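# Swap fluorescent tube for LED tube in light fixture

## Task

Remove the old fluorescent tube from the fixture and set it lying flat on the carton's floor. The carton is loose, and at the end it must rest flat with all of it on the bench. Then latch the LED tube into both lampholders with its white side up. The old tube is glass and any break counts as failure. It breaks if it travels quickly while no hand grips it (for example, a drop of more than a few centimetres, or fast motion while it touches anything other than the robot), or if it hits the LED tube at speed.

## Robot and tools

ROBOT. Two arms, left_arm and right_arm, each ending in a five-fingered hand. The right arm has a right hand; the left arm has its mirror image. Calibrated base positions in the scene frame: left_arm at (+0.035, +0.369, 0) m, right_arm at (+0.014, -0.418, 0) m. Both bases are turned only slightly about z.

FRAMES. Scene frame: origin at table-top height, midway between the nominal bases. +z is up, +x points out over the table, and left_arm is on the +y side. Image left and right do not match these names. Fixed cameras and the table use the scene frame. Everything about a hand uses that arm's own base frame: reported positions, quaternions (wxyz), velocities, Hand target and offsets. Hand point axes: +z runs along the straightened fingers, +y points out of the palm face, and +x runs across the palm away from the thumb on the right hand (toward the thumb on the left hand). The palm face sits at y = -0.062. A mast at the wrist sticks out on the palm side and can strike objects.

ROW LAYOUT. Every moving call uses rows of 48 numbers, each in [-1, 1], always covering both arms:
- 1-6: left dx, dy, dz, rx, ry, rz
- 7-22: left hand's 16 motor goals
- 23-24: left current_limit, speed
- 25-48: the same 24 numbers for the right arm
The six pose numbers are an offset, not a pose. They are measured from that arm's Hand target as it stood when the action or move began, along that arm's base axes. 1.0 means 0.6 m of travel or 180 degrees of turn. rx, ry, rz together form one rotation vector, turning about the Hand target's position. All rows inside one action count from the same start, not from the previous row. A later call starts from the new Hand target, so repeating an offset keeps moving the arm. Sending all six zeros re-requests the current Hand target.

HAND NUMBERS. The 16 hand numbers are absolute goal angles, each scaled linearly between that hinge's two stops. They are not offsets, and 0 is a real goal. Order: index_mcp, index_abd, index_pip, index_dip, middle_mcp, middle_abd, middle_pip, middle_dip, ring_mcp, ring_abd, ring_pip, ring_dip, thumb_cmc, thumb_axl, thumb_mcp, thumb_ipl. Moving toward +1 curls fingers toward the palm and swings the thumb in front of the palm. Straight positions: _mcp -0.75, _pip -0.58, _dip -0.70, _abd 0, thumb_cmc -0.71, thumb_axl -0.68, thumb_mcp -0.23, thumb_ipl -0.17. current_limit maps -1..+1 to 0..550 mA, with a floor of 11 mA. speed sets goal travel at (speed+1)/2 of 8.5 rad/s. The starting values are +0.4 and -0.6. To leave a hand unchanged, copy back its hand_goal, hand_current_limit and hand_speed.

TOOLS.
- execute_actions(actions, cameras): actions is a list of actions. Each action is a table of 1 to 15 rows, one per 1/30 s step, and a short table repeats its last row. An empty list returns the full state plus images.
- move(target, speed, blend, stop_force, zero, blocking, cameras): target is one 48-number row, or a list of up to 15 rows. Every row counts from the same starting Hand targets, and the paths are straight lines. speed is in m/s, 0.002 to 3.6, default 0.25; turn rate is limited to twice that in rad/s. blend is a corner radius in metres for lists. stop_force is in N, 3 to 120, and ends an arm's path when it meets that much resistance. Do not rely on it for small pushes or while the hand rotates. zero (default true) re-zeros the sensor first. blocking=false returns early and cannot be combined with stop_force. Paths do not avoid obstacles or the other arm. Hand changes inside a target list must stay the same from row to row.
- wait(seconds 0-10); stop() brakes a running move.
- zoom_image(camera, region [x0,y0,x1,y1] in pixels, each span at most 504).
- zero_wrist_force(arm).
- finished_scene(scene): the current scene's integer number. This ends the scene permanently.
Cameras: cam_head_left, cam_head_right, cam_high (fixed), cam_left_wrist, cam_right_wrist (fisheye), each 672x504. Requesting an unknown camera name invalidates the call.

RESULTS. Each arm reports end_effector_position (m), end_effector_quat_wxyz and velocities, plus Hand target, which is the base for the next offset. The hand often stops short of its Hand target; the next command asks for it again. Joint velocities may read "within noise". Wrist force and Wrist torque are given in hand axes, along with a peak line. Per motor, in hand order: hand_goal, hand_measured, hand_current_ma, and hand_state (moving / goal / blocked / overload). A move adds a "move:" line with an ending (done, off_target, moving, held, fault) and limits (paced = pose clipped, held = steps withheld). Other lines: MOTOR HOT, HAND FAULT (your remaining motion calls in that reply are skipped), and fault notices.

CAUTIONS.
- The old tube must never drop or slide quickly while loose, and must never strike the LED tube.
- Keep the carton upright and fully on the bench, and keep everything on the table.
- The arms are stiff, so aim only slightly past a contact. About 150 N of force, or a wrist torque of 24.6 N m, halts the arm for 10 s.
- Keep the arms away from each other, and never close one hand on the other.
- Orientation is clipped to 32 degrees from the measured pose on each step.
- Route around an arm's own base.
- A motor drawing 495 mA or more for 5 s shuts down for 10 s. Motors heat up under load, and at 85 °C the arm brakes.
- Fast moves overshoot and hit harder.

Each tool is called after "Call:" as name(argument=value, ...), one argument or row to a line, values as JSON.

## Session

Call:
execute_actions(
  actions=[],
)

Scene clock: 0.00 s.
left_arm: end_effector_position=(+0.5221, -0.4336, +0.3026) hand_goal=(-0.754, +0.000, -0.576, -0.696, -0.754, +0.000, -0.576, -0.696, -0.754, +0.000, -0.576, -0.696, -0.714, -0.678, -0.226, -0.168) hand_measured=(-0.754, +0.000, -0.576, -0.696, -0.754, +0.000, -0.576, -0.696, -0.754, +0.000, -0.576, -0.696, -0.714, -0.678, -0.226, -0.168) hand_current_ma=(+0, +0, +0, +0, +0, +0, +0, +0, +0, +0, +0, +0, +0, +0, +0, +0) hand_state=(goal, goal, goal, goal, goal, goal, goal, goal, goal, goal, goal, goal, goal, goal, goal, goal) hand_current_limit=0.40 hand_speed=-0.60 end_effector_quat_wxyz=(+0.655, +0.600, +0.374, +0.265) | right_arm: end_effector_position=(+0.0948, -0.3316, +0.1408) hand_goal=(-0.754, +0.000, -0.576, -0.696, -0.754, +0.000, -0.576, -0.696, -0.754, +0.000, -0.576, -0.696, -0.714, -0.678, -0.226, -0.168) hand_measured=(-0.754, +0.000, -0.576, -0.696, -0.754, +0.000, -0.576, -0.696, -0.754, +0.000, -0.576, -0.696, -0.714, -0.678, -0.226, -0.168) hand_current_ma=(+0, +0, +0, +0, +0, +0, +0, +0, +0, +0, +0, +0, +0, +0, +0, +0) hand_state=(goal, goal, goal, goal, goal, goal, goal, goal, goal, goal, goal, goal, goal, goal, goal, goal) hand_current_limit=0.40 hand_speed=-0.60 end_effector_quat_wxyz=(-0.599, +0.178, +0.711, -0.321)
Joint positions: left_arm=[2.633 -2.286 -2.017 1.161 1.45 -0.173] | right_arm=[-1.082 -1.325 2.01 -0.989 -2.888 -1.129]
Joint velocities: within noise
Joint torques (N m): no reading
Wrist force (N): no reading
Wrist torque (N m): no reading
Wrist force, peak (N): no reading
Hand target: left_arm +0.5221, -0.4336, +0.3026; +0.655, +0.600, +0.374, +0.265 | right_arm +0.0948, -0.3316, +0.1408; -0.599, +0.178, +0.711, -0.321

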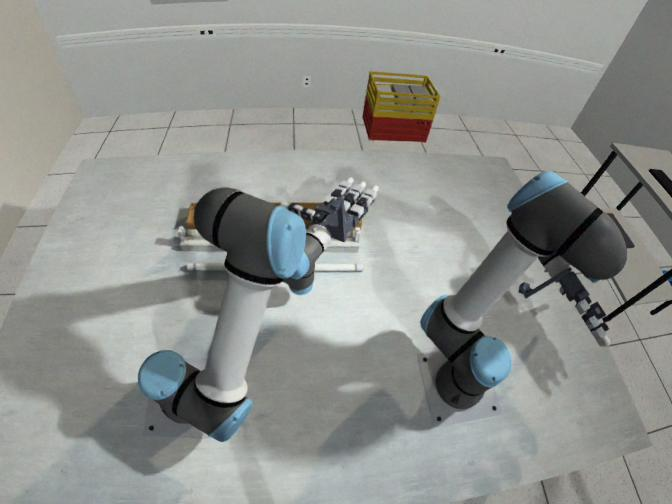

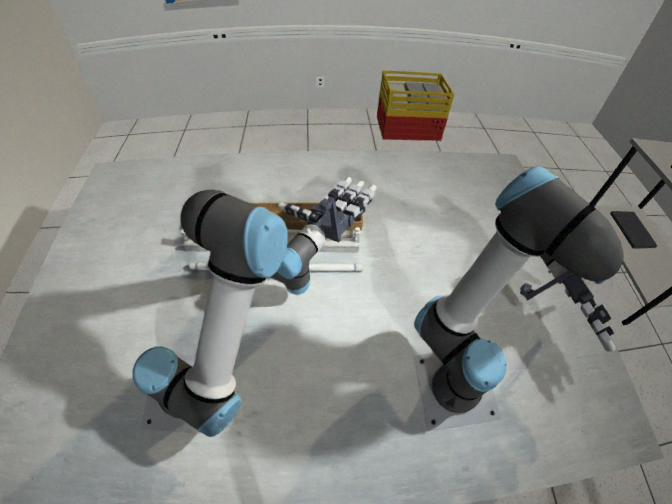

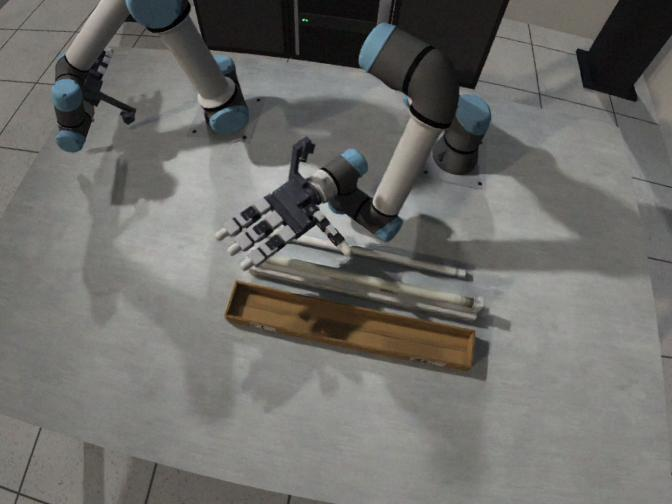

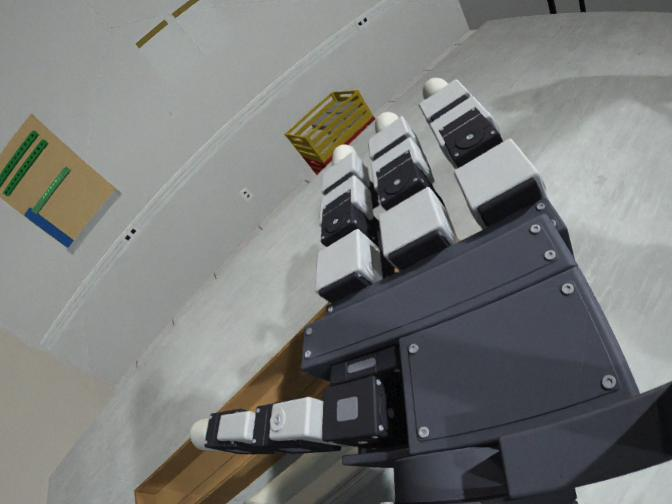

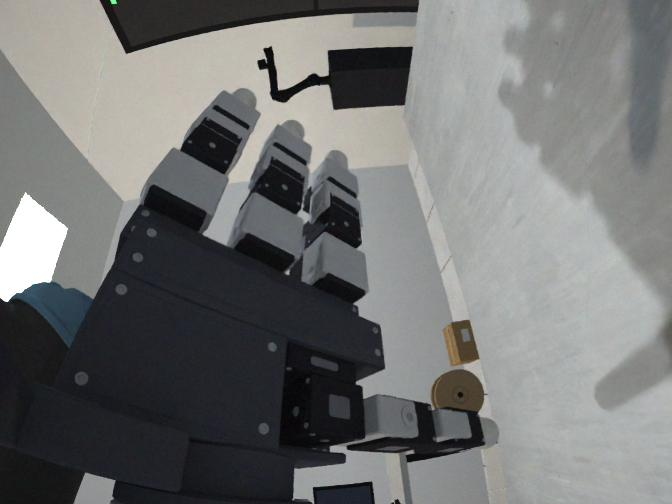

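Call:
zoom_image(
  camera="cam_high",
  region=[210, 210, 510, 390],
)

Call:
zoom_image(
  camera="cam_head_left",
  region=[160, 170, 400, 300],
)

Call:
zoom_image(
  camera="cam_head_right",
  region=[160, 170, 400, 300],
)

Scaled by 1.680.

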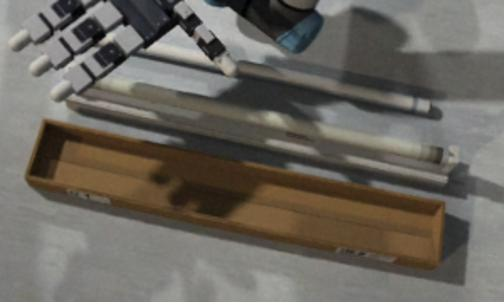

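Scaled by 2.100.

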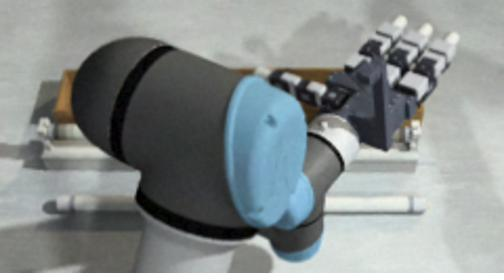

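Scaled by 2.100.

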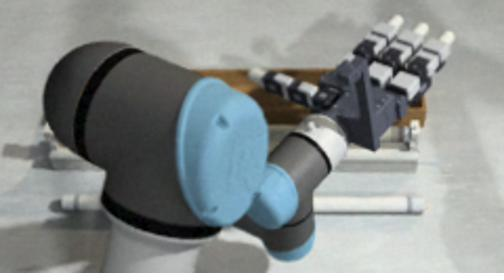

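Call:
move(
  target=[-0.037,0.556,0.162,0.843,-0.310,-0.380,-0.754,0,-0.576,-0.696,-0.754,0,-0.576,-0.696,-0.754,0,-0.576,-0.696,-0.714,-0.678,-0.226,-0.168,0.4,-0.6, 0.425,-0.03,0.433,0.308,-0.278,0.710,-0.754,0,-0.576,-0.696,-0.754,0,-0.576,-0.696,-0.754,0,-0.576,-0.696,-0.714,-0.678,-0.226,-0.168,0.4,-0.6],
  speed=0.3,
  cameras=["all"],
)

Scene clock: 208.57 s.
left_arm: end_effector_position=(+0.5206, -0.4115, +0.3091) hand_goal=(-0.754, +0.000, -0.576, -0.696, -0.754, +0.000, -0.576, -0.696, -0.754, +0.000, -0.576, -0.696, -0.714, -0.678, -0.226, -0.168) hand_measured=(-0.762, +0.000, -0.576, -0.696, -0.760, +0.000, -0.576, -0.696, -0.762, +0.000, -0.576, -0.696, -0.722, -0.678, -0.226, -0.168) hand_current_ma=(-9, +0, +0, +0, -9, +0, +0, +0, -11, +0, +0, +0, -9, +0, +0, +0) hand_state=(goal, goal, goal, goal, goal, goal, goal, goal, goal, goal, goal, goal, goal, goal, goal, goal) hand_current_limit=0.40 hand_speed=-0.60 end_effector_quat_wxyz=(+0.622, +0.661, +0.304, +0.289) | right_arm: end_effector_position=(+0.1001, -0.3319, +0.1464) hand_goal=(-0.754, +0.000, -0.576, -0.696, -0.754, +0.000, -0.576, -0.696, -0.754, +0.000, -0.576, -0.696, -0.714, -0.678, -0.226, -0.168) hand_measured=(-0.750, +0.000, -0.576, -0.696, -0.750, +0.000, -0.576, -0.696, -0.750, +0.000, -0.576, -0.696, -0.710, -0.678, -0.226, -0.168) hand_current_ma=(+1, +0, +0, +0, +1, +0, +0, +0, +1, +0, +0, +0, +1, +0, +0, +0) hand_state=(goal, goal, goal, goal, goal, goal, goal, goal, goal, goal, goal, goal, goal, goal, goal, goal) hand_current_limit=0.40 hand_speed=-0.60 end_effector_quat_wxyz=(-0.591, +0.159, +0.719, -0.329)
Joint positions: left_arm=[2.756 -2.216 -2.115 1.127 1.253 0.024] | right_arm=[-1.064 -1.353 2.03 -1.054 -2.909 -1.214]
Joint torques (N m): left_arm=[10.35 44.84 2.14 -0.2 -2.29 2.29] | right_arm=[-7.8 -19.83 -29.19 0.69 1.98 1.22]
Wrist force (N): left_arm=[0.1 0.0 0.1] | right_arm=[0.4 -0.1 -0.6]
Wrist torque (N m): left_arm=[0.00 -0.02 0.04] | right_arm=[0.04 0.01 -0.08]
Wrist force, peak (N): left_arm=[-0.5 -0.1 0.1] | right_arm=[1.7 -0.8 -2.3]
Hand target: left_arm +0.5206, -0.4115, +0.3091; +0.622, +0.661, +0.304, +0.289 (not the last commanded pose) | right_arm +0.1001, -0.3319, +0.1464; -0.591, +0.159, +0.719, -0.329 (not the last commanded pose)
Off the commanded pose: left_arm 0.325 m, 164 deg | right_arm 0.357 m, 145 deg.
move: held (right_arm; a check stopped the path), off_target (left_arm; braked when a check withheld steps of right_arm); limits=held
pose unreachable (right arm): on one or more control steps of this call, first in action 0 (counted from 0), this arm could not follow its commanded pose, so it was not sent that pose on those steps. It may still have moved: this result reports where it is.
cause: moving toward the commanded pose would bring two parts of the arm too close to each other (joints 4 (wrist 1) to 6 (wrist 3) lie between them).
camera_calibration:
cam_left_wrist: T_world_to_cam=[[-0.505914, -0.562693, -0.653779, 0.206485], [-0.315462, 0.826122, -0.466911, 0.601212], [0.802829, -0.0299751, -0.595455, -0.124118], [0, 0, 0, 1]] pos_world=[0.393769, -0.384207, 0.341801]
cam_right_wrist: T_world_to_cam=[[0.125229, -0.0385323, -0.991379, 0.152187], [0.878447, -0.460141, 0.128848, -0.306987], [-0.461139, -0.887009, -0.0237746, -0.114566], [0, 0, 0, 1]] pos_world=[0.197782, -0.237015, 0.187706]

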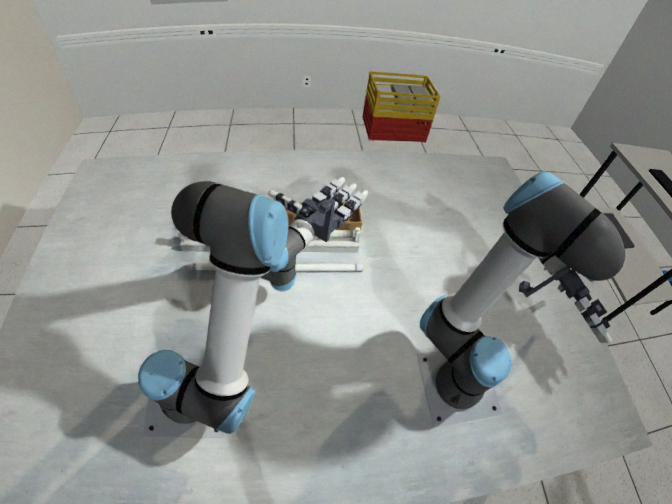

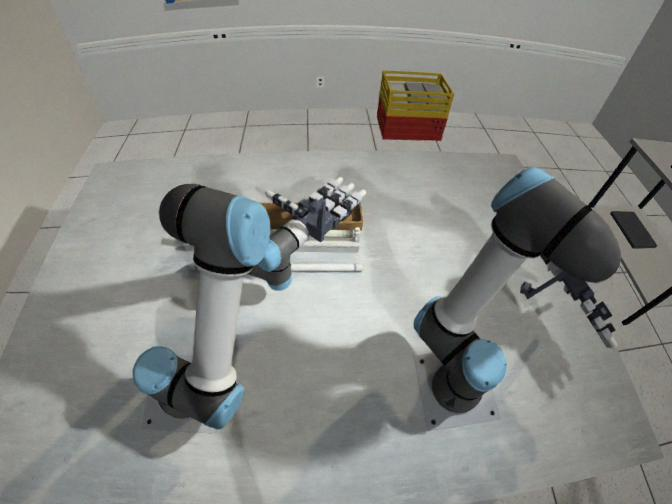

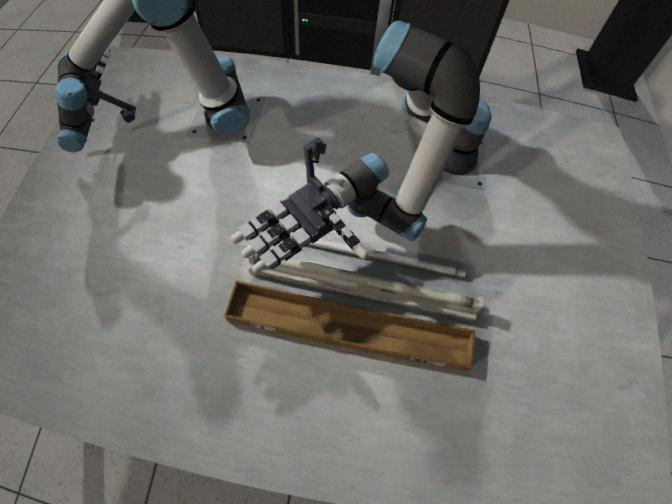

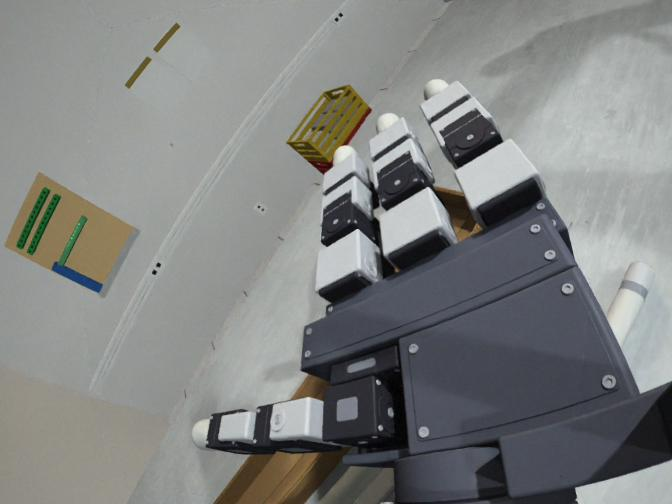

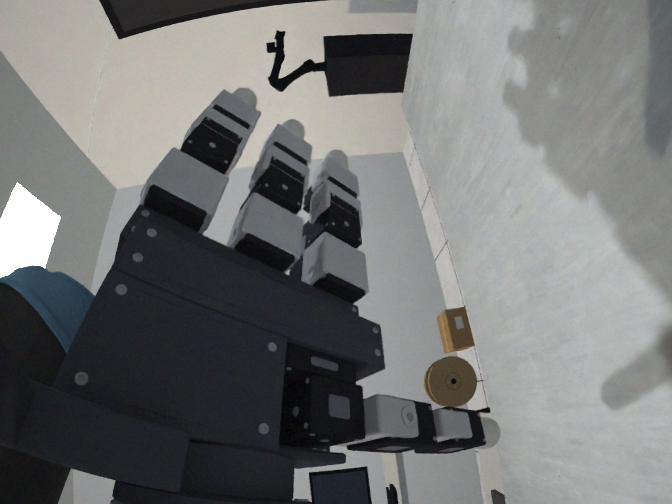

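Call:
move(
  target=[-0.034,0.519,0.152,0.778,-0.310,-0.350,-0.754,0,-0.576,-0.696,-0.754,0,-0.576,-0.696,-0.754,0,-0.576,-0.696,-0.714,-0.678,-0.226,-0.168,0.4,-0.6, 0.195,-0.350,0.538,-0.529,-0.293,0,-0.754,0,-0.576,-0.696,-0.754,0,-0.576,-0.696,-0.754,0,-0.576,-0.696,-0.714,-0.678,-0.226,-0.168,0.4,-0.6],
  speed=0.3,
)

Scene clock: 351.23 s.
left_arm: end_effector_position=(+0.5002, -0.1001, +0.4003) hand_goal=(-0.754, +0.000, -0.576, -0.696, -0.754, +0.000, -0.576, -0.696, -0.754, +0.000, -0.576, -0.696, -0.714, -0.678, -0.226, -0.168) hand_measured=(-0.748, +0.000, -0.576, -0.696, -0.750, +0.000, -0.576, -0.696, -0.748, +0.000, -0.576, -0.696, -0.710, -0.678, -0.224, -0.168) hand_current_ma=(+6, +0, +0, +0, +6, +0, +0, +0, +7, +0, +0, +0, +4, +0, +1, +0) hand_state=(goal, goal, goal, goal, goal, goal, goal, goal, goal, goal, goal, goal, goal, goal, goal, goal) hand_current_limit=0.40 hand_speed=-0.60 end_effector_quat_wxyz=(-0.258, +0.641, -0.664, +0.286) | right_arm: end_effector_position=(+0.2171, -0.5419, +0.4692) hand_goal=(-0.754, +0.000, -0.576, -0.696, -0.754, +0.000, -0.576, -0.696, -0.754, +0.000, -0.576, -0.696, -0.714, -0.678, -0.226, -0.168) hand_measured=(-0.748, +0.000, -0.576, -0.696, -0.746, +0.000, -0.576, -0.696, -0.746, +0.000, -0.576, -0.696, -0.706, -0.678, -0.226, -0.168) hand_current_ma=(+2, +0, +0, +0, +2, +0, +0, +0, +2, +0, +0, +0, +2, +0, +0, +0) hand_state=(goal, goal, goal, goal, goal, goal, goal, goal, goal, goal, goal, goal, goal, goal, goal, goal) hand_current_limit=0.40 hand_speed=-0.60 end_effector_quat_wxyz=(+0.052, +0.643, +0.418, -0.640)
Joint positions: left_arm=[3.31 -1.379 -1.834 -0.724 1.402 3.277] | right_arm=[-1.063 -1.542 1.859 -2.585 -2.911 -1.206]
Joint torques (N m): left_arm=[-11.88 24.34 16.86 5.64 1.83 2.42] | right_arm=[-7.36 -15.58 -14.39 -3.57 1.16 -1.14]
Wrist force (N): left_arm=[-0.4 -1.3 -0.6] | right_arm=[-1.1 0.5 0.9]
Wrist torque (N m): left_arm=[0.05 0.12 -0.03] | right_arm=[0.01 -0.10 0.29]
Wrist force, peak (N): left_arm=[-0.6 -1.5 -0.8] | right_arm=[-1.2 0.7 1.1]
Hand target: left_arm +0.5002, -0.1001, +0.4003; -0.258, +0.641, -0.664, +0.286 | right_arm +0.2171, -0.5419, +0.4692; +0.053, +0.643, +0.418, -0.640
Off the commanded pose: left_arm 0.000 m, 0 deg | right_arm 0.000 m, 0 deg.
move: done

Call:
move(
  target=[-0.333,0.833,0.083,0,0,0,-0.754,0,-0.576,-0.696,-0.754,0,-0.576,-0.696,-0.754,0,-0.576,-0.696,-0.714,-0.678,-0.226,-0.168,0.4,-0.6, 0.388,0.320,-0.199,0.095,0.499,0.831,-0.754,0,-0.576,-0.696,-0.754,0,-0.576,-0.696,-0.754,0,-0.576,-0.696,-0.714,-0.678,-0.226,-0.168,0.4,-0.6],
  speed=0.3,
  cameras=["all"],
)

Call:
zoom_image(
  camera="cam_high",
  region=[210, 230, 360, 342],
)

Call:
zoom_image(
  camera="cam_high",
  region=[350, 260, 500, 372],
)

Call:
zoom_image(
  camera="cam_head_left",
  region=[170, 190, 280, 282],
)

Call:
zoom_image(
  camera="cam_head_right",
  region=[270, 190, 380, 282],
)

Scene clock: 378.57 s.
left_arm: end_effector_position=(+0.4909, -0.0767, +0.4026) hand_goal=(-0.754, +0.000, -0.576, -0.696, -0.754, +0.000, -0.576, -0.696, -0.754, +0.000, -0.576, -0.696, -0.714, -0.678, -0.226, -0.168) hand_measured=(-0.748, +0.000, -0.576, -0.696, -0.748, +0.000, -0.576, -0.696, -0.748, +0.000, -0.576, -0.696, -0.710, -0.678, -0.224, -0.168) hand_current_ma=(+6, +0, +0, +0, +6, +0, +0, +0, +7, +0, +0, +0, +4, +0, +1, +0) hand_state=(goal, goal, goal, goal, goal, goal, goal, goal, goal, goal, goal, goal, goal, goal, goal, goal) hand_current_limit=0.40 hand_speed=-0.60 end_effector_quat_wxyz=(-0.258, +0.641, -0.664, +0.286) | right_arm: end_effector_position=(+0.2188, -0.5406, +0.4679) hand_goal=(-0.754, +0.000, -0.576, -0.696, -0.754, +0.000, -0.576, -0.696, -0.754, +0.000, -0.576, -0.696, -0.714, -0.678, -0.226, -0.168) hand_measured=(-0.748, +0.000, -0.576, -0.696, -0.746, +0.002, -0.576, -0.696, -0.746, +0.002, -0.576, -0.696, -0.706, -0.678, -0.226, -0.168) hand_current_ma=(+2, +0, +0, +0, +2, +0, +0, +0, +2, +0, +0, +0, +2, +0, +0, +0) hand_state=(goal, goal, goal, goal, goal, goal, goal, goal, goal, goal, goal, goal, goal, goal, goal, goal) hand_current_limit=0.40 hand_speed=-0.60 end_effector_quat_wxyz=(+0.053, +0.638, +0.423, -0.641)
Joint positions: left_arm=[3.377 -1.345 -1.853 -0.748 1.356 3.325] | right_arm=[-1.061 -1.538 1.865 -2.634 -2.908 -1.253]
Joint torques (N m): left_arm=[10.94 22.97 17.16 0.76 -2.58 2.46] | right_arm=[-5.23 -30.88 -34.68 -0.92 -3.53 1.23]
Wrist force (N): left_arm=[-0.3 -1.4 -0.5] | right_arm=[-1.1 0.3 1.1]
Wrist torque (N m): left_arm=[0.02 0.12 -0.05] | right_arm=[-0.04 -0.11 0.08]
Wrist force, peak (N): left_arm=[-0.9 -1.4 -0.8] | right_arm=[-1.7 -1.5 0.6]
Hand target: left_arm +0.4909, -0.0766, +0.4026; -0.258, +0.641, -0.664, +0.286 (not the last commanded pose) | right_arm +0.2188, -0.5406, +0.4679; +0.053, +0.638, +0.423, -0.641 (not the last commanded pose)
Off the commanded pose: left_arm 0.515 m, 0 deg | right_arm 0.322 m, 174 deg.
move: held (right_arm; a check stopped the path), off_target (left_arm; braked when a check withheld steps of right_arm); limits=held
pose unreachable (right arm): on one or more control steps of this call, first in action 0 (counted from 0), this arm could not follow its commanded pose, so it was not sent that pose on those steps. It may still have moved: this result reports where it is.
cause: moving toward the commanded pose would bring two parts of the arm too close to each other (joints 4 (wrist 1) to 6 (wrist 3) lie between them).
camera_calibration:
cam_left_wrist: T_world_to_cam=[[0.504392, 0.74798, 0.431411, -0.391394], [-0.186367, -0.393543, 0.900217, -0.348291], [0.843123, -0.534463, -0.0591011, -0.308884], [0, 0, 0, 1]] pos_world=[0.392933, -0.00939941, 0.464135]
cam_right_wrist: T_world_to_cam=[[0.53166, -0.745818, 0.401364, -0.674986], [0.287215, 0.604572, 0.742967, -0.13105], [-0.796772, -0.279728, 0.535637, -0.0972336], [0, 0, 0, 1]] pos_world=[0.31903, -0.451387, 0.420363]

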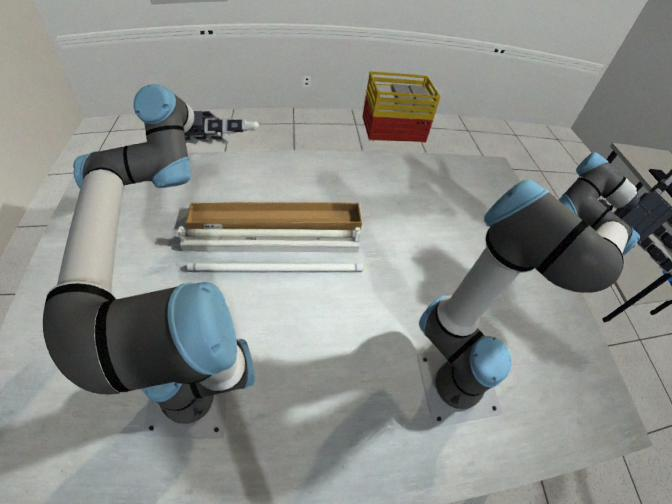

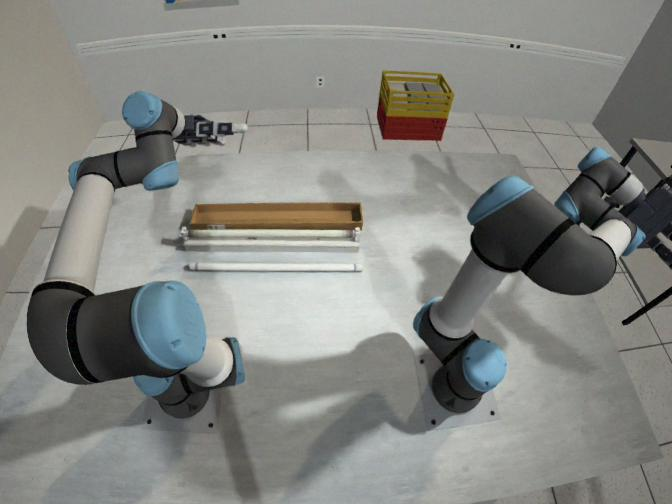

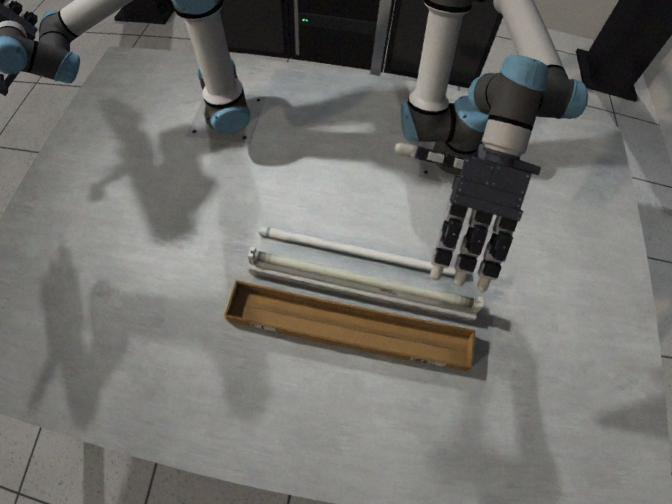

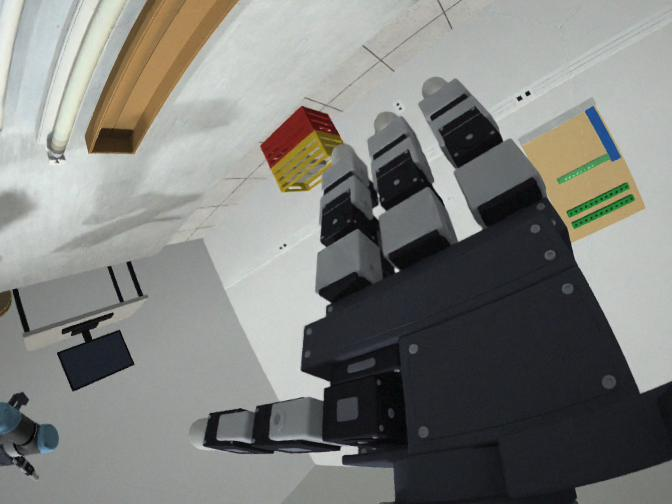

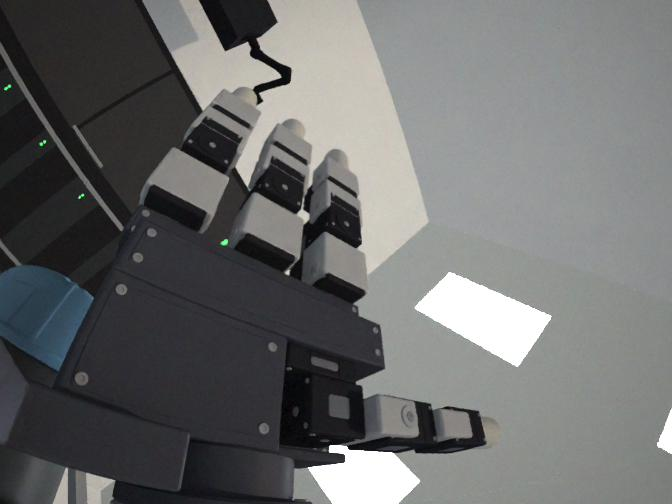

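Scaled by 3.360.

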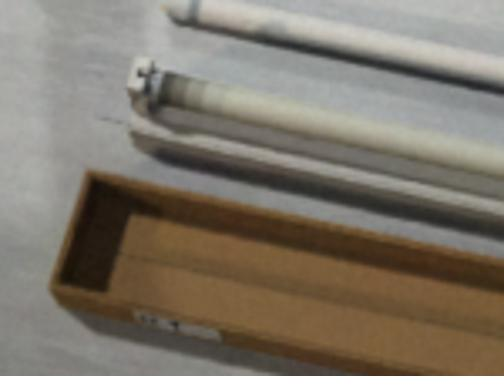

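Scaled by 3.360.

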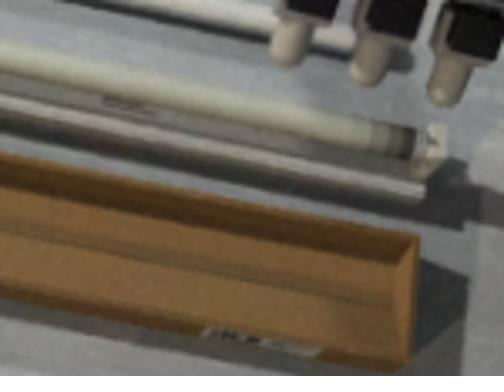

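Scaled by 4.582.

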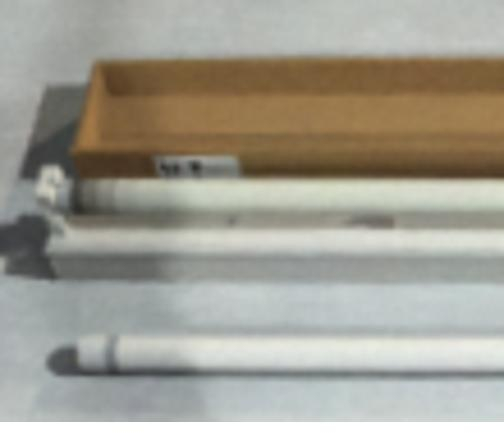

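Scaled by 4.582.

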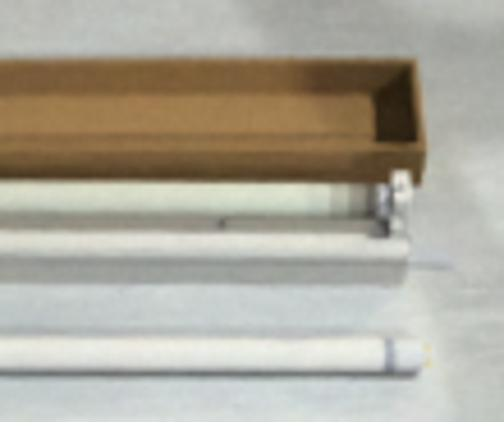

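Call:
move(
  target=[0,0,0,0,0,0,-0.754,0,-0.576,-0.696,-0.754,0,-0.576,-0.696,-0.754,0,-0.576,-0.696,-0.714,-0.678,-0.226,-0.168,0.4,-0.6, -0.066,0.118,-0.3015,0.2946,0.165,0,-0.754,0,-0.576,-0.696,-0.754,0,-0.576,-0.696,-0.754,0,-0.576,-0.696,-0.714,-0.678,-0.226,-0.168,0.4,-0.6],
  speed=0.4,
)

Call:
move(
  target=[0,0,0,0,0,0,-0.754,0,-0.576,-0.696,-0.754,0,-0.576,-0.696,-0.754,0,-0.576,-0.696,-0.714,-0.678,-0.226,-0.168,0.4,-0.6, 0.4017,0.2333,-0.012,0.1975,-0.3536,-0.1344,-0.754,0,-0.576,-0.696,-0.754,0,-0.576,-0.696,-0.754,0,-0.576,-0.696,-0.714,-0.678,-0.226,-0.168,0.4,-0.6],
  speed=0.4,
)

Call:
move(
  target=[0,0,0,0,0,0,-0.754,0,-0.576,-0.696,-0.754,0,-0.576,-0.696,-0.754,0,-0.576,-0.696,-0.714,-0.678,-0.226,-0.168,0.4,-0.6, 0,0,0.12,0.1595,0.0875,-0.4665,-0.754,0,-0.576,-0.696,-0.754,0,-0.576,-0.696,-0.754,0,-0.576,-0.696,-0.714,-0.678,-0.226,-0.168,0.4,-0.6],
  speed=0.4,
)

Call:
move(
  target=[0,0,0,0,0,0,-0.754,0,-0.576,-0.696,-0.754,0,-0.576,-0.696,-0.754,0,-0.576,-0.696,-0.714,-0.678,-0.226,-0.168,0.4,-0.6, 0,0,0,0.1661,0.0911,-0.4857,-0.754,0,-0.576,-0.696,-0.754,0,-0.576,-0.696,-0.754,0,-0.576,-0.696,-0.714,-0.678,-0.226,-0.168,0.4,-0.6],
  speed=0.4,
  cameras=["all"],
)

Scene clock: 485.90 s.
left_arm: end_effector_position=(+0.4909, -0.0766, +0.4026) hand_goal=(-0.754, +0.000, -0.576, -0.696, -0.754, +0.000, -0.576, -0.696, -0.754, +0.000, -0.576, -0.696, -0.714, -0.678, -0.226, -0.168) hand_measured=(-0.748, +0.000, -0.576, -0.696, -0.748, +0.000, -0.576, -0.696, -0.748, +0.000, -0.576, -0.696, -0.710, -0.678, -0.224, -0.168) hand_current_ma=(+6, +0, +0, +0, +6, +0, +0, +0, +7, +0, +0, +0, +4, +0, +1, +0) hand_state=(goal, goal, goal, goal, goal, goal, goal, goal, goal, goal, goal, goal, goal, goal, goal, goal) hand_current_limit=0.40 hand_speed=-0.60 end_effector_quat_wxyz=(-0.258, +0.641, -0.664, +0.286) | right_arm: end_effector_position=(+0.2010, -0.5091, +0.3880) hand_goal=(-0.754, +0.000, -0.576, -0.696, -0.754, +0.000, -0.576, -0.696, -0.754, +0.000, -0.576, -0.696, -0.714, -0.678, -0.226, -0.168) hand_measured=(-0.746, +0.000, -0.576, -0.696, -0.746, +0.002, -0.576, -0.696, -0.746, +0.002, -0.576, -0.696, -0.706, -0.678, -0.226, -0.168) hand_current_ma=(+2, +0, +0, +0, +2, +0, +0, +0, +2, +0, +0, +0, +2, +0, +0, +0) hand_state=(goal, goal, goal, goal, goal, goal, goal, goal, goal, goal, goal, goal, goal, goal, goal, goal) hand_current_limit=0.40 hand_speed=-0.60 end_effector_quat_wxyz=(-0.119, +0.552, +0.552, -0.614)
Joint positions: left_arm=[3.377 -1.345 -1.853 -0.748 1.356 3.325] | right_arm=[-1.063 -1.582 1.919 -2.279 -2.906 -1.358]
Joint torques (N m): left_arm=[10.91 22.87 17.68 0.68 -2.63 2.48] | right_arm=[4.63 -15.18 -13.95 -3.85 -2.91 -1.13]
Wrist force (N): left_arm=[-0.3 -1.4 -0.7] | right_arm=[-0.8 0.4 0.5]
Wrist torque (N m): left_arm=[0.04 0.11 -0.05] | right_arm=[0.06 -0.08 0.26]
Wrist force, peak (N): left_arm=[-0.6 -1.6 -0.7] | right_arm=[-1.7 0.3 1.1]
Hand target: left_arm +0.4909, -0.0766, +0.4026; -0.258, +0.641, -0.664, +0.286 | right_arm +0.2009, -0.5091, +0.3879; -0.119, +0.552, +0.552, -0.614 (not the last commanded pose)
Off the commanded pose: left_arm 0.000 m, 0 deg | right_arm 0.111 m, 34 deg.
move: held (right_arm; a check stopped the path); limits=held
pose unreachable (right arm): on one or more control steps of this call, first in action 0 (counted from 0), this arm could not follow its commanded pose, so it was not sent that pose on those steps. It may still have moved: this result reports where it is.
cause: moving toward the commanded pose would bring two parts of the arm too close to each other (joints 4 (wrist 1) to 6 (wrist 3) lie between them).

Scene clock: 488.40 s.
left_arm: end_effector_position=(+0.4909, -0.0766, +0.4026) hand_goal=(-0.754, +0.000, -0.576, -0.696, -0.754, +0.000, -0.576, -0.696, -0.754, +0.000, -0.576, -0.696, -0.714, -0.678, -0.226, -0.168) hand_measured=(-0.748, +0.000, -0.576, -0.696, -0.748, +0.000, -0.576, -0.696, -0.748, +0.000, -0.576, -0.696, -0.710, -0.678, -0.224, -0.168) hand_current_ma=(+6, +0, +0, +0, +6, +0, +0, +0, +7, +0, +0, +0, +4, +0, +1, +0) hand_state=(goal, goal, goal, goal, goal, goal, goal, goal, goal, goal, goal, goal, goal, goal, goal, goal) hand_current_limit=0.40 hand_speed=-0.60 end_effector_quat_wxyz=(-0.258, +0.641, -0.664, +0.286) | right_arm: end_effector_position=(+0.4419, -0.3692, +0.3808) hand_goal=(-0.754, +0.000, -0.576, -0.696, -0.754, +0.000, -0.576, -0.696, -0.754, +0.000, -0.576, -0.696, -0.714, -0.678, -0.226, -0.168) hand_measured=(-0.746, +0.000, -0.576, -0.696, -0.746, +0.002, -0.576, -0.696, -0.746, +0.002, -0.576, -0.696, -0.708, -0.678, -0.224, -0.168) hand_current_ma=(+2, +0, +0, +0, +2, +0, +0, +0, +2, +0, +0, +0, +2, +0, +0, +0) hand_state=(goal, goal, goal, goal, goal, goal, goal, goal, goal, goal, goal, goal, goal, goal, goal, goal) hand_current_limit=0.40 hand_speed=-0.60 end_effector_quat_wxyz=(-0.088, +0.822, +0.562, -0.016)
Joint positions: left_arm=[3.377 -1.345 -1.853 -0.748 1.356 3.325] | right_arm=[-0.969 -1.509 1.373 -1.259 -1.602 -0.595]
Joint torques (N m): left_arm=[10.96 23.02 17.23 0.74 -2.57 2.43] | right_arm=[-7.12 -32.91 -14.9 -3.36 2.47 1.13]
Wrist force (N): left_arm=[-0.5 -1.4 -0.7] | right_arm=[0.3 -0.3 0.1]
Wrist torque (N m): left_arm=[0.04 0.14 -0.06] | right_arm=[-0.19 0.00 0.06]
Wrist force, peak (N): left_arm=[-0.5 -1.6 -0.8] | right_arm=[-1.2 0.0 1.4]
Hand target: left_arm +0.4909, -0.0766, +0.4026; -0.258, +0.641, -0.664, +0.286 | right_arm +0.4420, -0.3691, +0.3807; -0.088, +0.822, +0.562, -0.016
Off the commanded pose: left_arm 0.000 m, 0 deg | right_arm 0.000 m, 0 deg.
move: done

Scene clock: 491.17 s.
left_arm: end_effector_position=(+0.4909, -0.0766, +0.4026) hand_goal=(-0.754, +0.000, -0.576, -0.696, -0.754, +0.000, -0.576, -0.696, -0.754, +0.000, -0.576, -0.696, -0.714, -0.678, -0.226, -0.168) hand_measured=(-0.748, +0.000, -0.576, -0.696, -0.748, +0.000, -0.576, -0.696, -0.748, +0.000, -0.576, -0.696, -0.710, -0.678, -0.224, -0.168) hand_current_ma=(+6, +0, +0, +0, +6, +0, +0, +0, +7, +0, +0, +0, +4, +0, +1, +0) hand_state=(goal, goal, goal, goal, goal, goal, goal, goal, goal, goal, goal, goal, goal, goal, goal, goal) hand_current_limit=0.40 hand_speed=-0.60 end_effector_quat_wxyz=(-0.258, +0.641, -0.664, +0.286) | right_arm: end_effector_position=(+0.4420, -0.3691, +0.4527) hand_goal=(-0.754, +0.000, -0.576, -0.696, -0.754, +0.000, -0.576, -0.696, -0.754, +0.000, -0.576, -0.696, -0.714, -0.678, -0.226, -0.168) hand_measured=(-0.746, +0.000, -0.576, -0.696, -0.746, +0.002, -0.576, -0.696, -0.746, +0.002, -0.576, -0.696, -0.708, -0.678, -0.224, -0.168) hand_current_ma=(+2, +0, +0, +0, +2, +0, +0, +0, +2, +0, +0, +0, +1, +0, +0, +0) hand_state=(goal, goal, goal, goal, goal, goal, goal, goal, goal, goal, goal, goal, goal, goal, goal, goal) hand_current_limit=0.40 hand_speed=-0.60 end_effector_quat_wxyz=(-0.327, +0.930, -0.152, +0.072)
Joint positions: left_arm=[3.377 -1.345 -1.853 -0.748 1.356 3.325] | right_arm=[-1.023 -1.169 0.706 -0.653 -1.041 0.747]
Joint torques (N m): left_arm=[10.9 22.17 17.26 0.79 -2.61 2.37] | right_arm=[-7.47 -30.45 -32.05 -0.13 3.31 1.14]
Wrist force (N): left_arm=[-0.6 -1.3 -0.8] | right_arm=[-0.4 -0.6 0.1]
Wrist torque (N m): left_arm=[0.06 0.15 -0.07] | right_arm=[-0.24 0.00 -0.02]
Wrist force, peak (N): left_arm=[-0.5 -1.6 -0.7] | right_arm=[-0.2 -1.1 0.1]
Hand target: left_arm +0.4909, -0.0766, +0.4026; -0.258, +0.641, -0.664, +0.286 | right_arm +0.4420, -0.3691, +0.4527; -0.327, +0.930, -0.153, +0.072
Off the commanded pose: left_arm 0.000 m, 0 deg | right_arm 0.000 m, 0 deg.
move: done

Scene clock: 494.13 s.
left_arm: end_effector_position=(+0.4909, -0.0766, +0.4026) hand_goal=(-0.754, +0.000, -0.576, -0.696, -0.754, +0.000, -0.576, -0.696, -0.754, +0.000, -0.576, -0.696, -0.714, -0.678, -0.226, -0.168) hand_measured=(-0.748, +0.000, -0.576, -0.696, -0.748, +0.000, -0.576, -0.696, -0.748, +0.000, -0.576, -0.696, -0.710, -0.678, -0.224, -0.168) hand_current_ma=(+6, +0, +0, +0, +6, +0, +0, +0, +7, +0, +0, +0, +4, +0, +1, +0) hand_state=(goal, goal, goal, goal, goal, goal, goal, goal, goal, goal, goal, goal, goal, goal, goal, goal) hand_current_limit=0.40 hand_speed=-0.60 end_effector_quat_wxyz=(-0.258, +0.641, -0.664, +0.286) | right_arm: end_effector_position=(+0.4420, -0.3692, +0.4527) hand_goal=(-0.754, +0.000, -0.576, -0.696, -0.754, +0.000, -0.576, -0.696, -0.754, +0.000, -0.576, -0.696, -0.714, -0.678, -0.226, -0.168) hand_measured=(-0.746, +0.000, -0.576, -0.696, -0.746, +0.002, -0.576, -0.696, -0.746, +0.002, -0.576, -0.696, -0.708, -0.678, -0.224, -0.168) hand_current_ma=(+2, +0, +0, +0, +2, +0, +0, +0, +2, +0, +0, +0, +1, +0, +0, +0) hand_state=(goal, goal, goal, goal, goal, goal, goal, goal, goal, goal, goal, goal, goal, goal, goal, goal) hand_current_limit=0.40 hand_speed=-0.60 end_effector_quat_wxyz=(+0.371, -0.464, +0.795, -0.118)
Joint positions: left_arm=[3.377 -1.345 -1.853 -0.748 1.356 3.325] | right_arm=[-1.193 -1.403 1.276 -1.603 -0.783 2.529]
Joint torques (N m): left_arm=[11.21 22.7 17.62 0.84 -2.54 2.35] | right_arm=[-7.38 -37.46 -15.6 -3.73 -1.09 1.33]
Wrist force (N): left_arm=[-0.5 -1.3 -0.6] | right_arm=[-1.2 0.0 0.7]
Wrist torque (N m): left_arm=[0.04 0.14 -0.06] | right_arm=[-0.05 0.05 0.03]
Wrist force, peak (N): left_arm=[-0.5 -1.7 -0.8] | right_arm=[-1.1 -0.5 0.9]
Hand target: left_arm +0.4909, -0.0766, +0.4026; -0.258, +0.641, -0.664, +0.286 | right_arm +0.4420, -0.3691, +0.4527; +0.371, -0.464, +0.795, -0.118
Off the commanded pose: left_arm 0.000 m, 0 deg | right_arm 0.000 m, 0 deg.
move: done
camera_calibration:
cam_left_wrist: T_world_to_cam=[[0.504392, 0.74798, 0.431411, -0.391394], [-0.186367, -0.393543, 0.900217, -0.348291], [0.843123, -0.534463, -0.0591011, -0.308884], [0, 0, 0, 1]] pos_world=[0.392933, -0.00939941, 0.464135]
cam_right_wrist: T_world_to_cam=[[-0.1794, 0.980791, 0.0765764, 0.43907], [-0.0173543, -0.0809823, 0.996564, -0.520811], [0.983623, 0.177455, 0.0315492, -0.253321], [0, 0, 0, 1]] pos_world=[0.318903, -0.427859, 0.493391]

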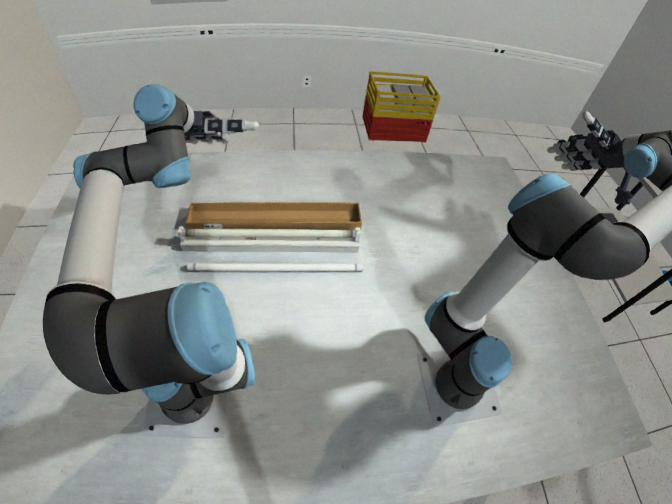

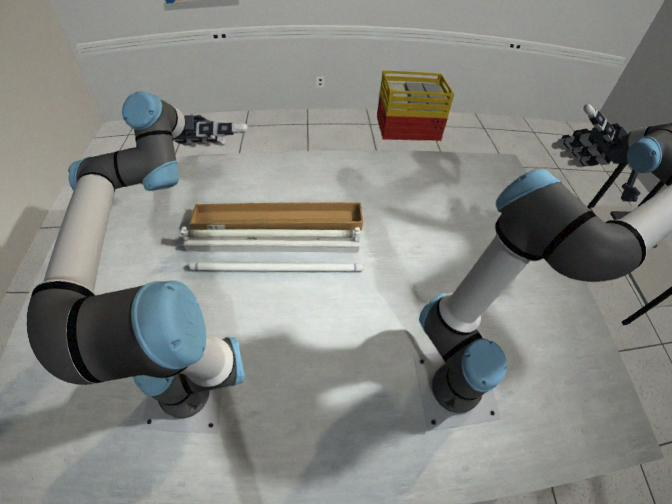

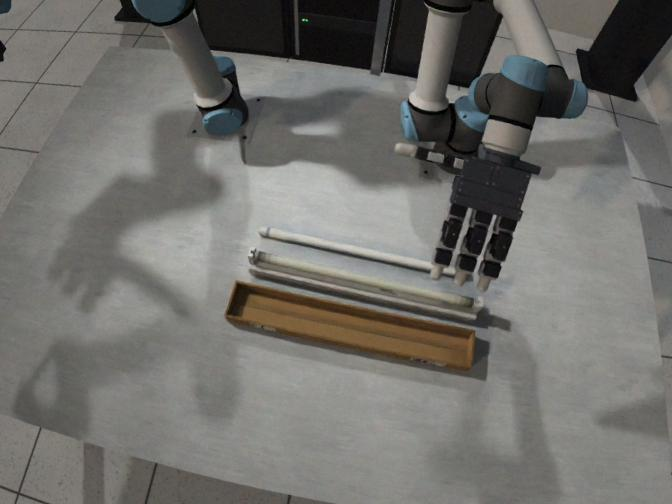

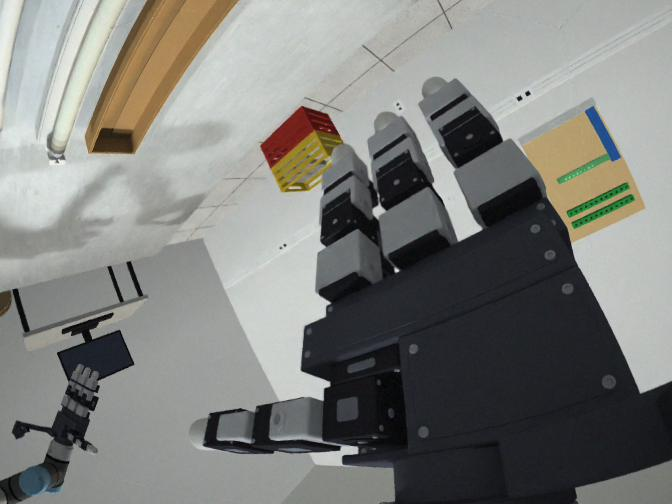

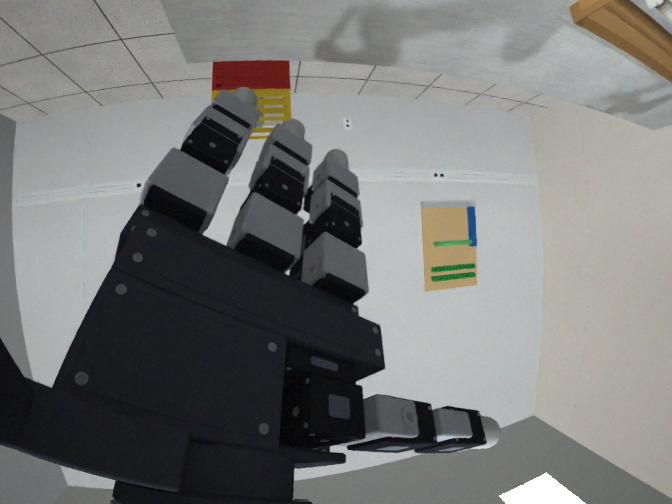

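Call:
zoom_image(
  camera="cam_left_wrist",
  region=[0, 0, 250, 188],
)

Call:
zoom_image(
  camera="cam_head_left",
  region=[170, 200, 230, 245],
)

Call:
zoom_image(
  camera="cam_head_left",
  region=[320, 200, 380, 245],
)

Call:
zoom_image(
  camera="cam_high",
  region=[240, 220, 300, 265],
)

Scaled by 2.016 from the camera's 672x504 image, which has a finer 960x720 frame.

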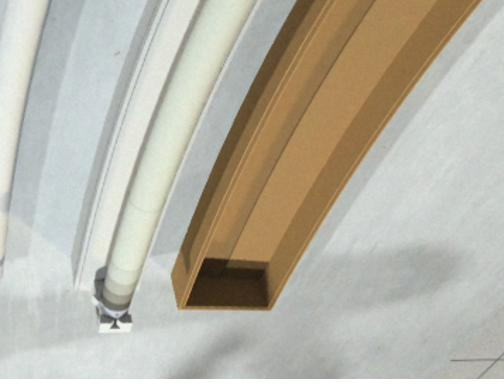

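Scaled by 8.400.

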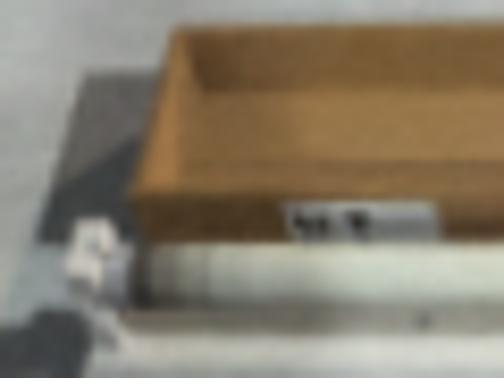

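Scaled by 8.400.

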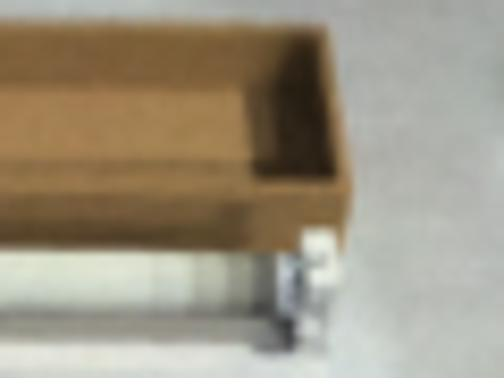

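Scaled by 8.400.

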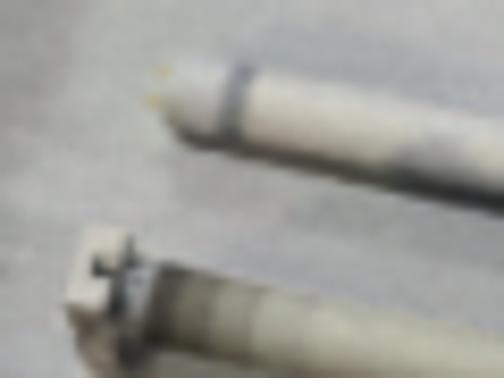

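Call:
move(
  target=[0.1385,-0.5723,-0.4043,0,0,0,-0.754,0,-0.576,-0.696,-0.754,0,-0.576,-0.696,-0.754,0,-0.576,-0.696,-0.714,-0.678,-0.226,-0.168,0.4,-0.6, 0,0,0,-0.165,-0.0137,0.0957,-0.754,0,-0.576,-0.696,-0.754,0,-0.576,-0.696,-0.754,0,-0.576,-0.696,-0.714,-0.678,-0.226,-0.168,0.4,-0.6],
  speed=0.3,
  cameras=["cam_left_wrist","cam_high"],
)

Call:
zoom_image(
  camera="cam_left_wrist",
  region=[0, 50, 250, 238],
)

Scene clock: 562.70 s.
left_arm: end_effector_position=(+0.5739, -0.4199, +0.1601) hand_goal=(-0.754, +0.000, -0.576, -0.696, -0.754, +0.000, -0.576, -0.696, -0.754, +0.000, -0.576, -0.696, -0.714, -0.678, -0.226, -0.168) hand_measured=(-0.748, +0.000, -0.576, -0.696, -0.748, +0.000, -0.576, -0.696, -0.748, +0.000, -0.576, -0.696, -0.710, -0.678, -0.224, -0.168) hand_current_ma=(+7, +0, +0, +0, +7, +0, +0, +0, +8, +0, +0, +0, +5, +0, +1, +0) hand_state=(goal, goal, goal, goal, goal, goal, goal, goal, goal, goal, goal, goal, goal, goal, goal, goal) hand_current_limit=0.40 hand_speed=-0.60 end_effector_quat_wxyz=(-0.258, +0.641, -0.664, +0.286) | right_arm: end_effector_position=(+0.4420, -0.3692, +0.4527) hand_goal=(-0.754, +0.000, -0.576, -0.696, -0.754, +0.000, -0.576, -0.696, -0.754, +0.000, -0.576, -0.696, -0.714, -0.678, -0.226, -0.168) hand_measured=(-0.746, +0.000, -0.576, -0.696, -0.746, +0.002, -0.576, -0.696, -0.746, +0.002, -0.576, -0.696, -0.708, -0.678, -0.224, -0.168) hand_current_ma=(+2, +0, +0, +0, +2, +0, +0, +0, +2, +0, +0, +0, +1, +0, +0, +0) hand_state=(goal, goal, goal, goal, goal, goal, goal, goal, goal, goal, goal, goal, goal, goal, goal, goal) hand_current_limit=0.40 hand_speed=-0.60 end_effector_quat_wxyz=(-0.271, +0.654, -0.653, +0.270)
Joint positions: left_arm=[2.675 -2.062 -1.686 -0.214 1.849 2.82] | right_arm=[-1.116 -1.522 1.399 -1.861 -0.882 2.175]
Joint torques (N m): left_arm=[-10.87 32.44 26.99 0.89 2.58 -2.16] | right_arm=[6.13 -33.86 -15.69 -3.86 -1.33 -1.43]
Wrist force (N): left_arm=[-0.9 -1.3 -0.4] | right_arm=[-0.4 -0.2 0.3]
Wrist torque (N m): left_arm=[0.03 0.19 0.05] | right_arm=[-0.03 -0.03 0.19]
Wrist force, peak (N): left_arm=[-1.3 -2.0 -1.6] | right_arm=[-1.3 0.0 0.8]
Hand target: left_arm +0.5740, -0.4200, +0.1600; -0.258, +0.641, -0.664, +0.286 | right_arm +0.4420, -0.3691, +0.4527; -0.271, +0.654, -0.653, +0.270
Off the commanded pose: left_arm 0.000 m, 0 deg | right_arm 0.000 m, 0 deg.
move: done
camera_calibration:
cam_left_wrist: T_world_to_cam=[[0.504466, 0.747945, 0.431384, -0.0719013], [-0.186479, -0.393445, 0.900237, -0.249541], [0.843054, -0.534582, -0.0590037, -0.576707], [0, 0, 0, 1]] pos_world=[0.475933, -0.3527, 0.221635]
Images, in order (width x height): cam_high 672x504, cam_left_wrist 672x504.

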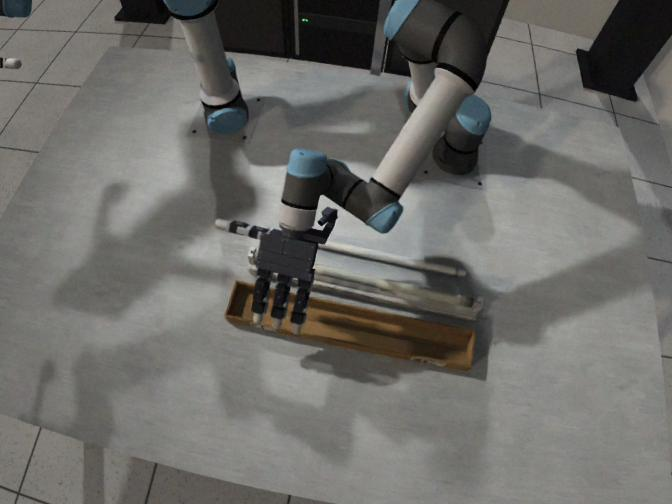

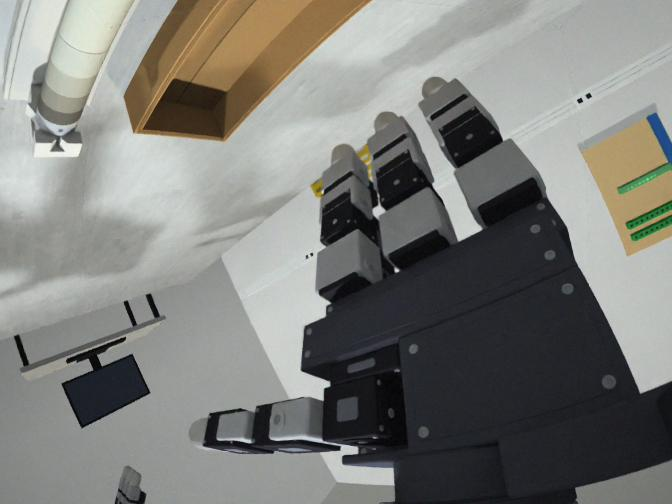

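Scaled by 2.016 from the camera's 672x504 image, which has a finer 960x720 frame.

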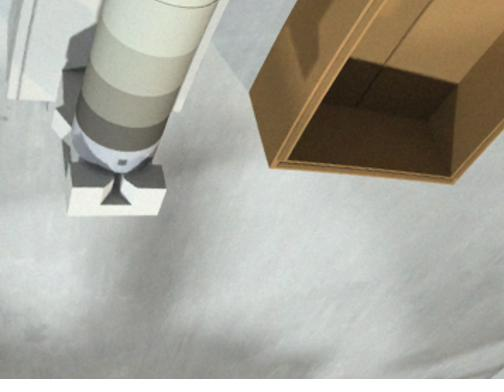

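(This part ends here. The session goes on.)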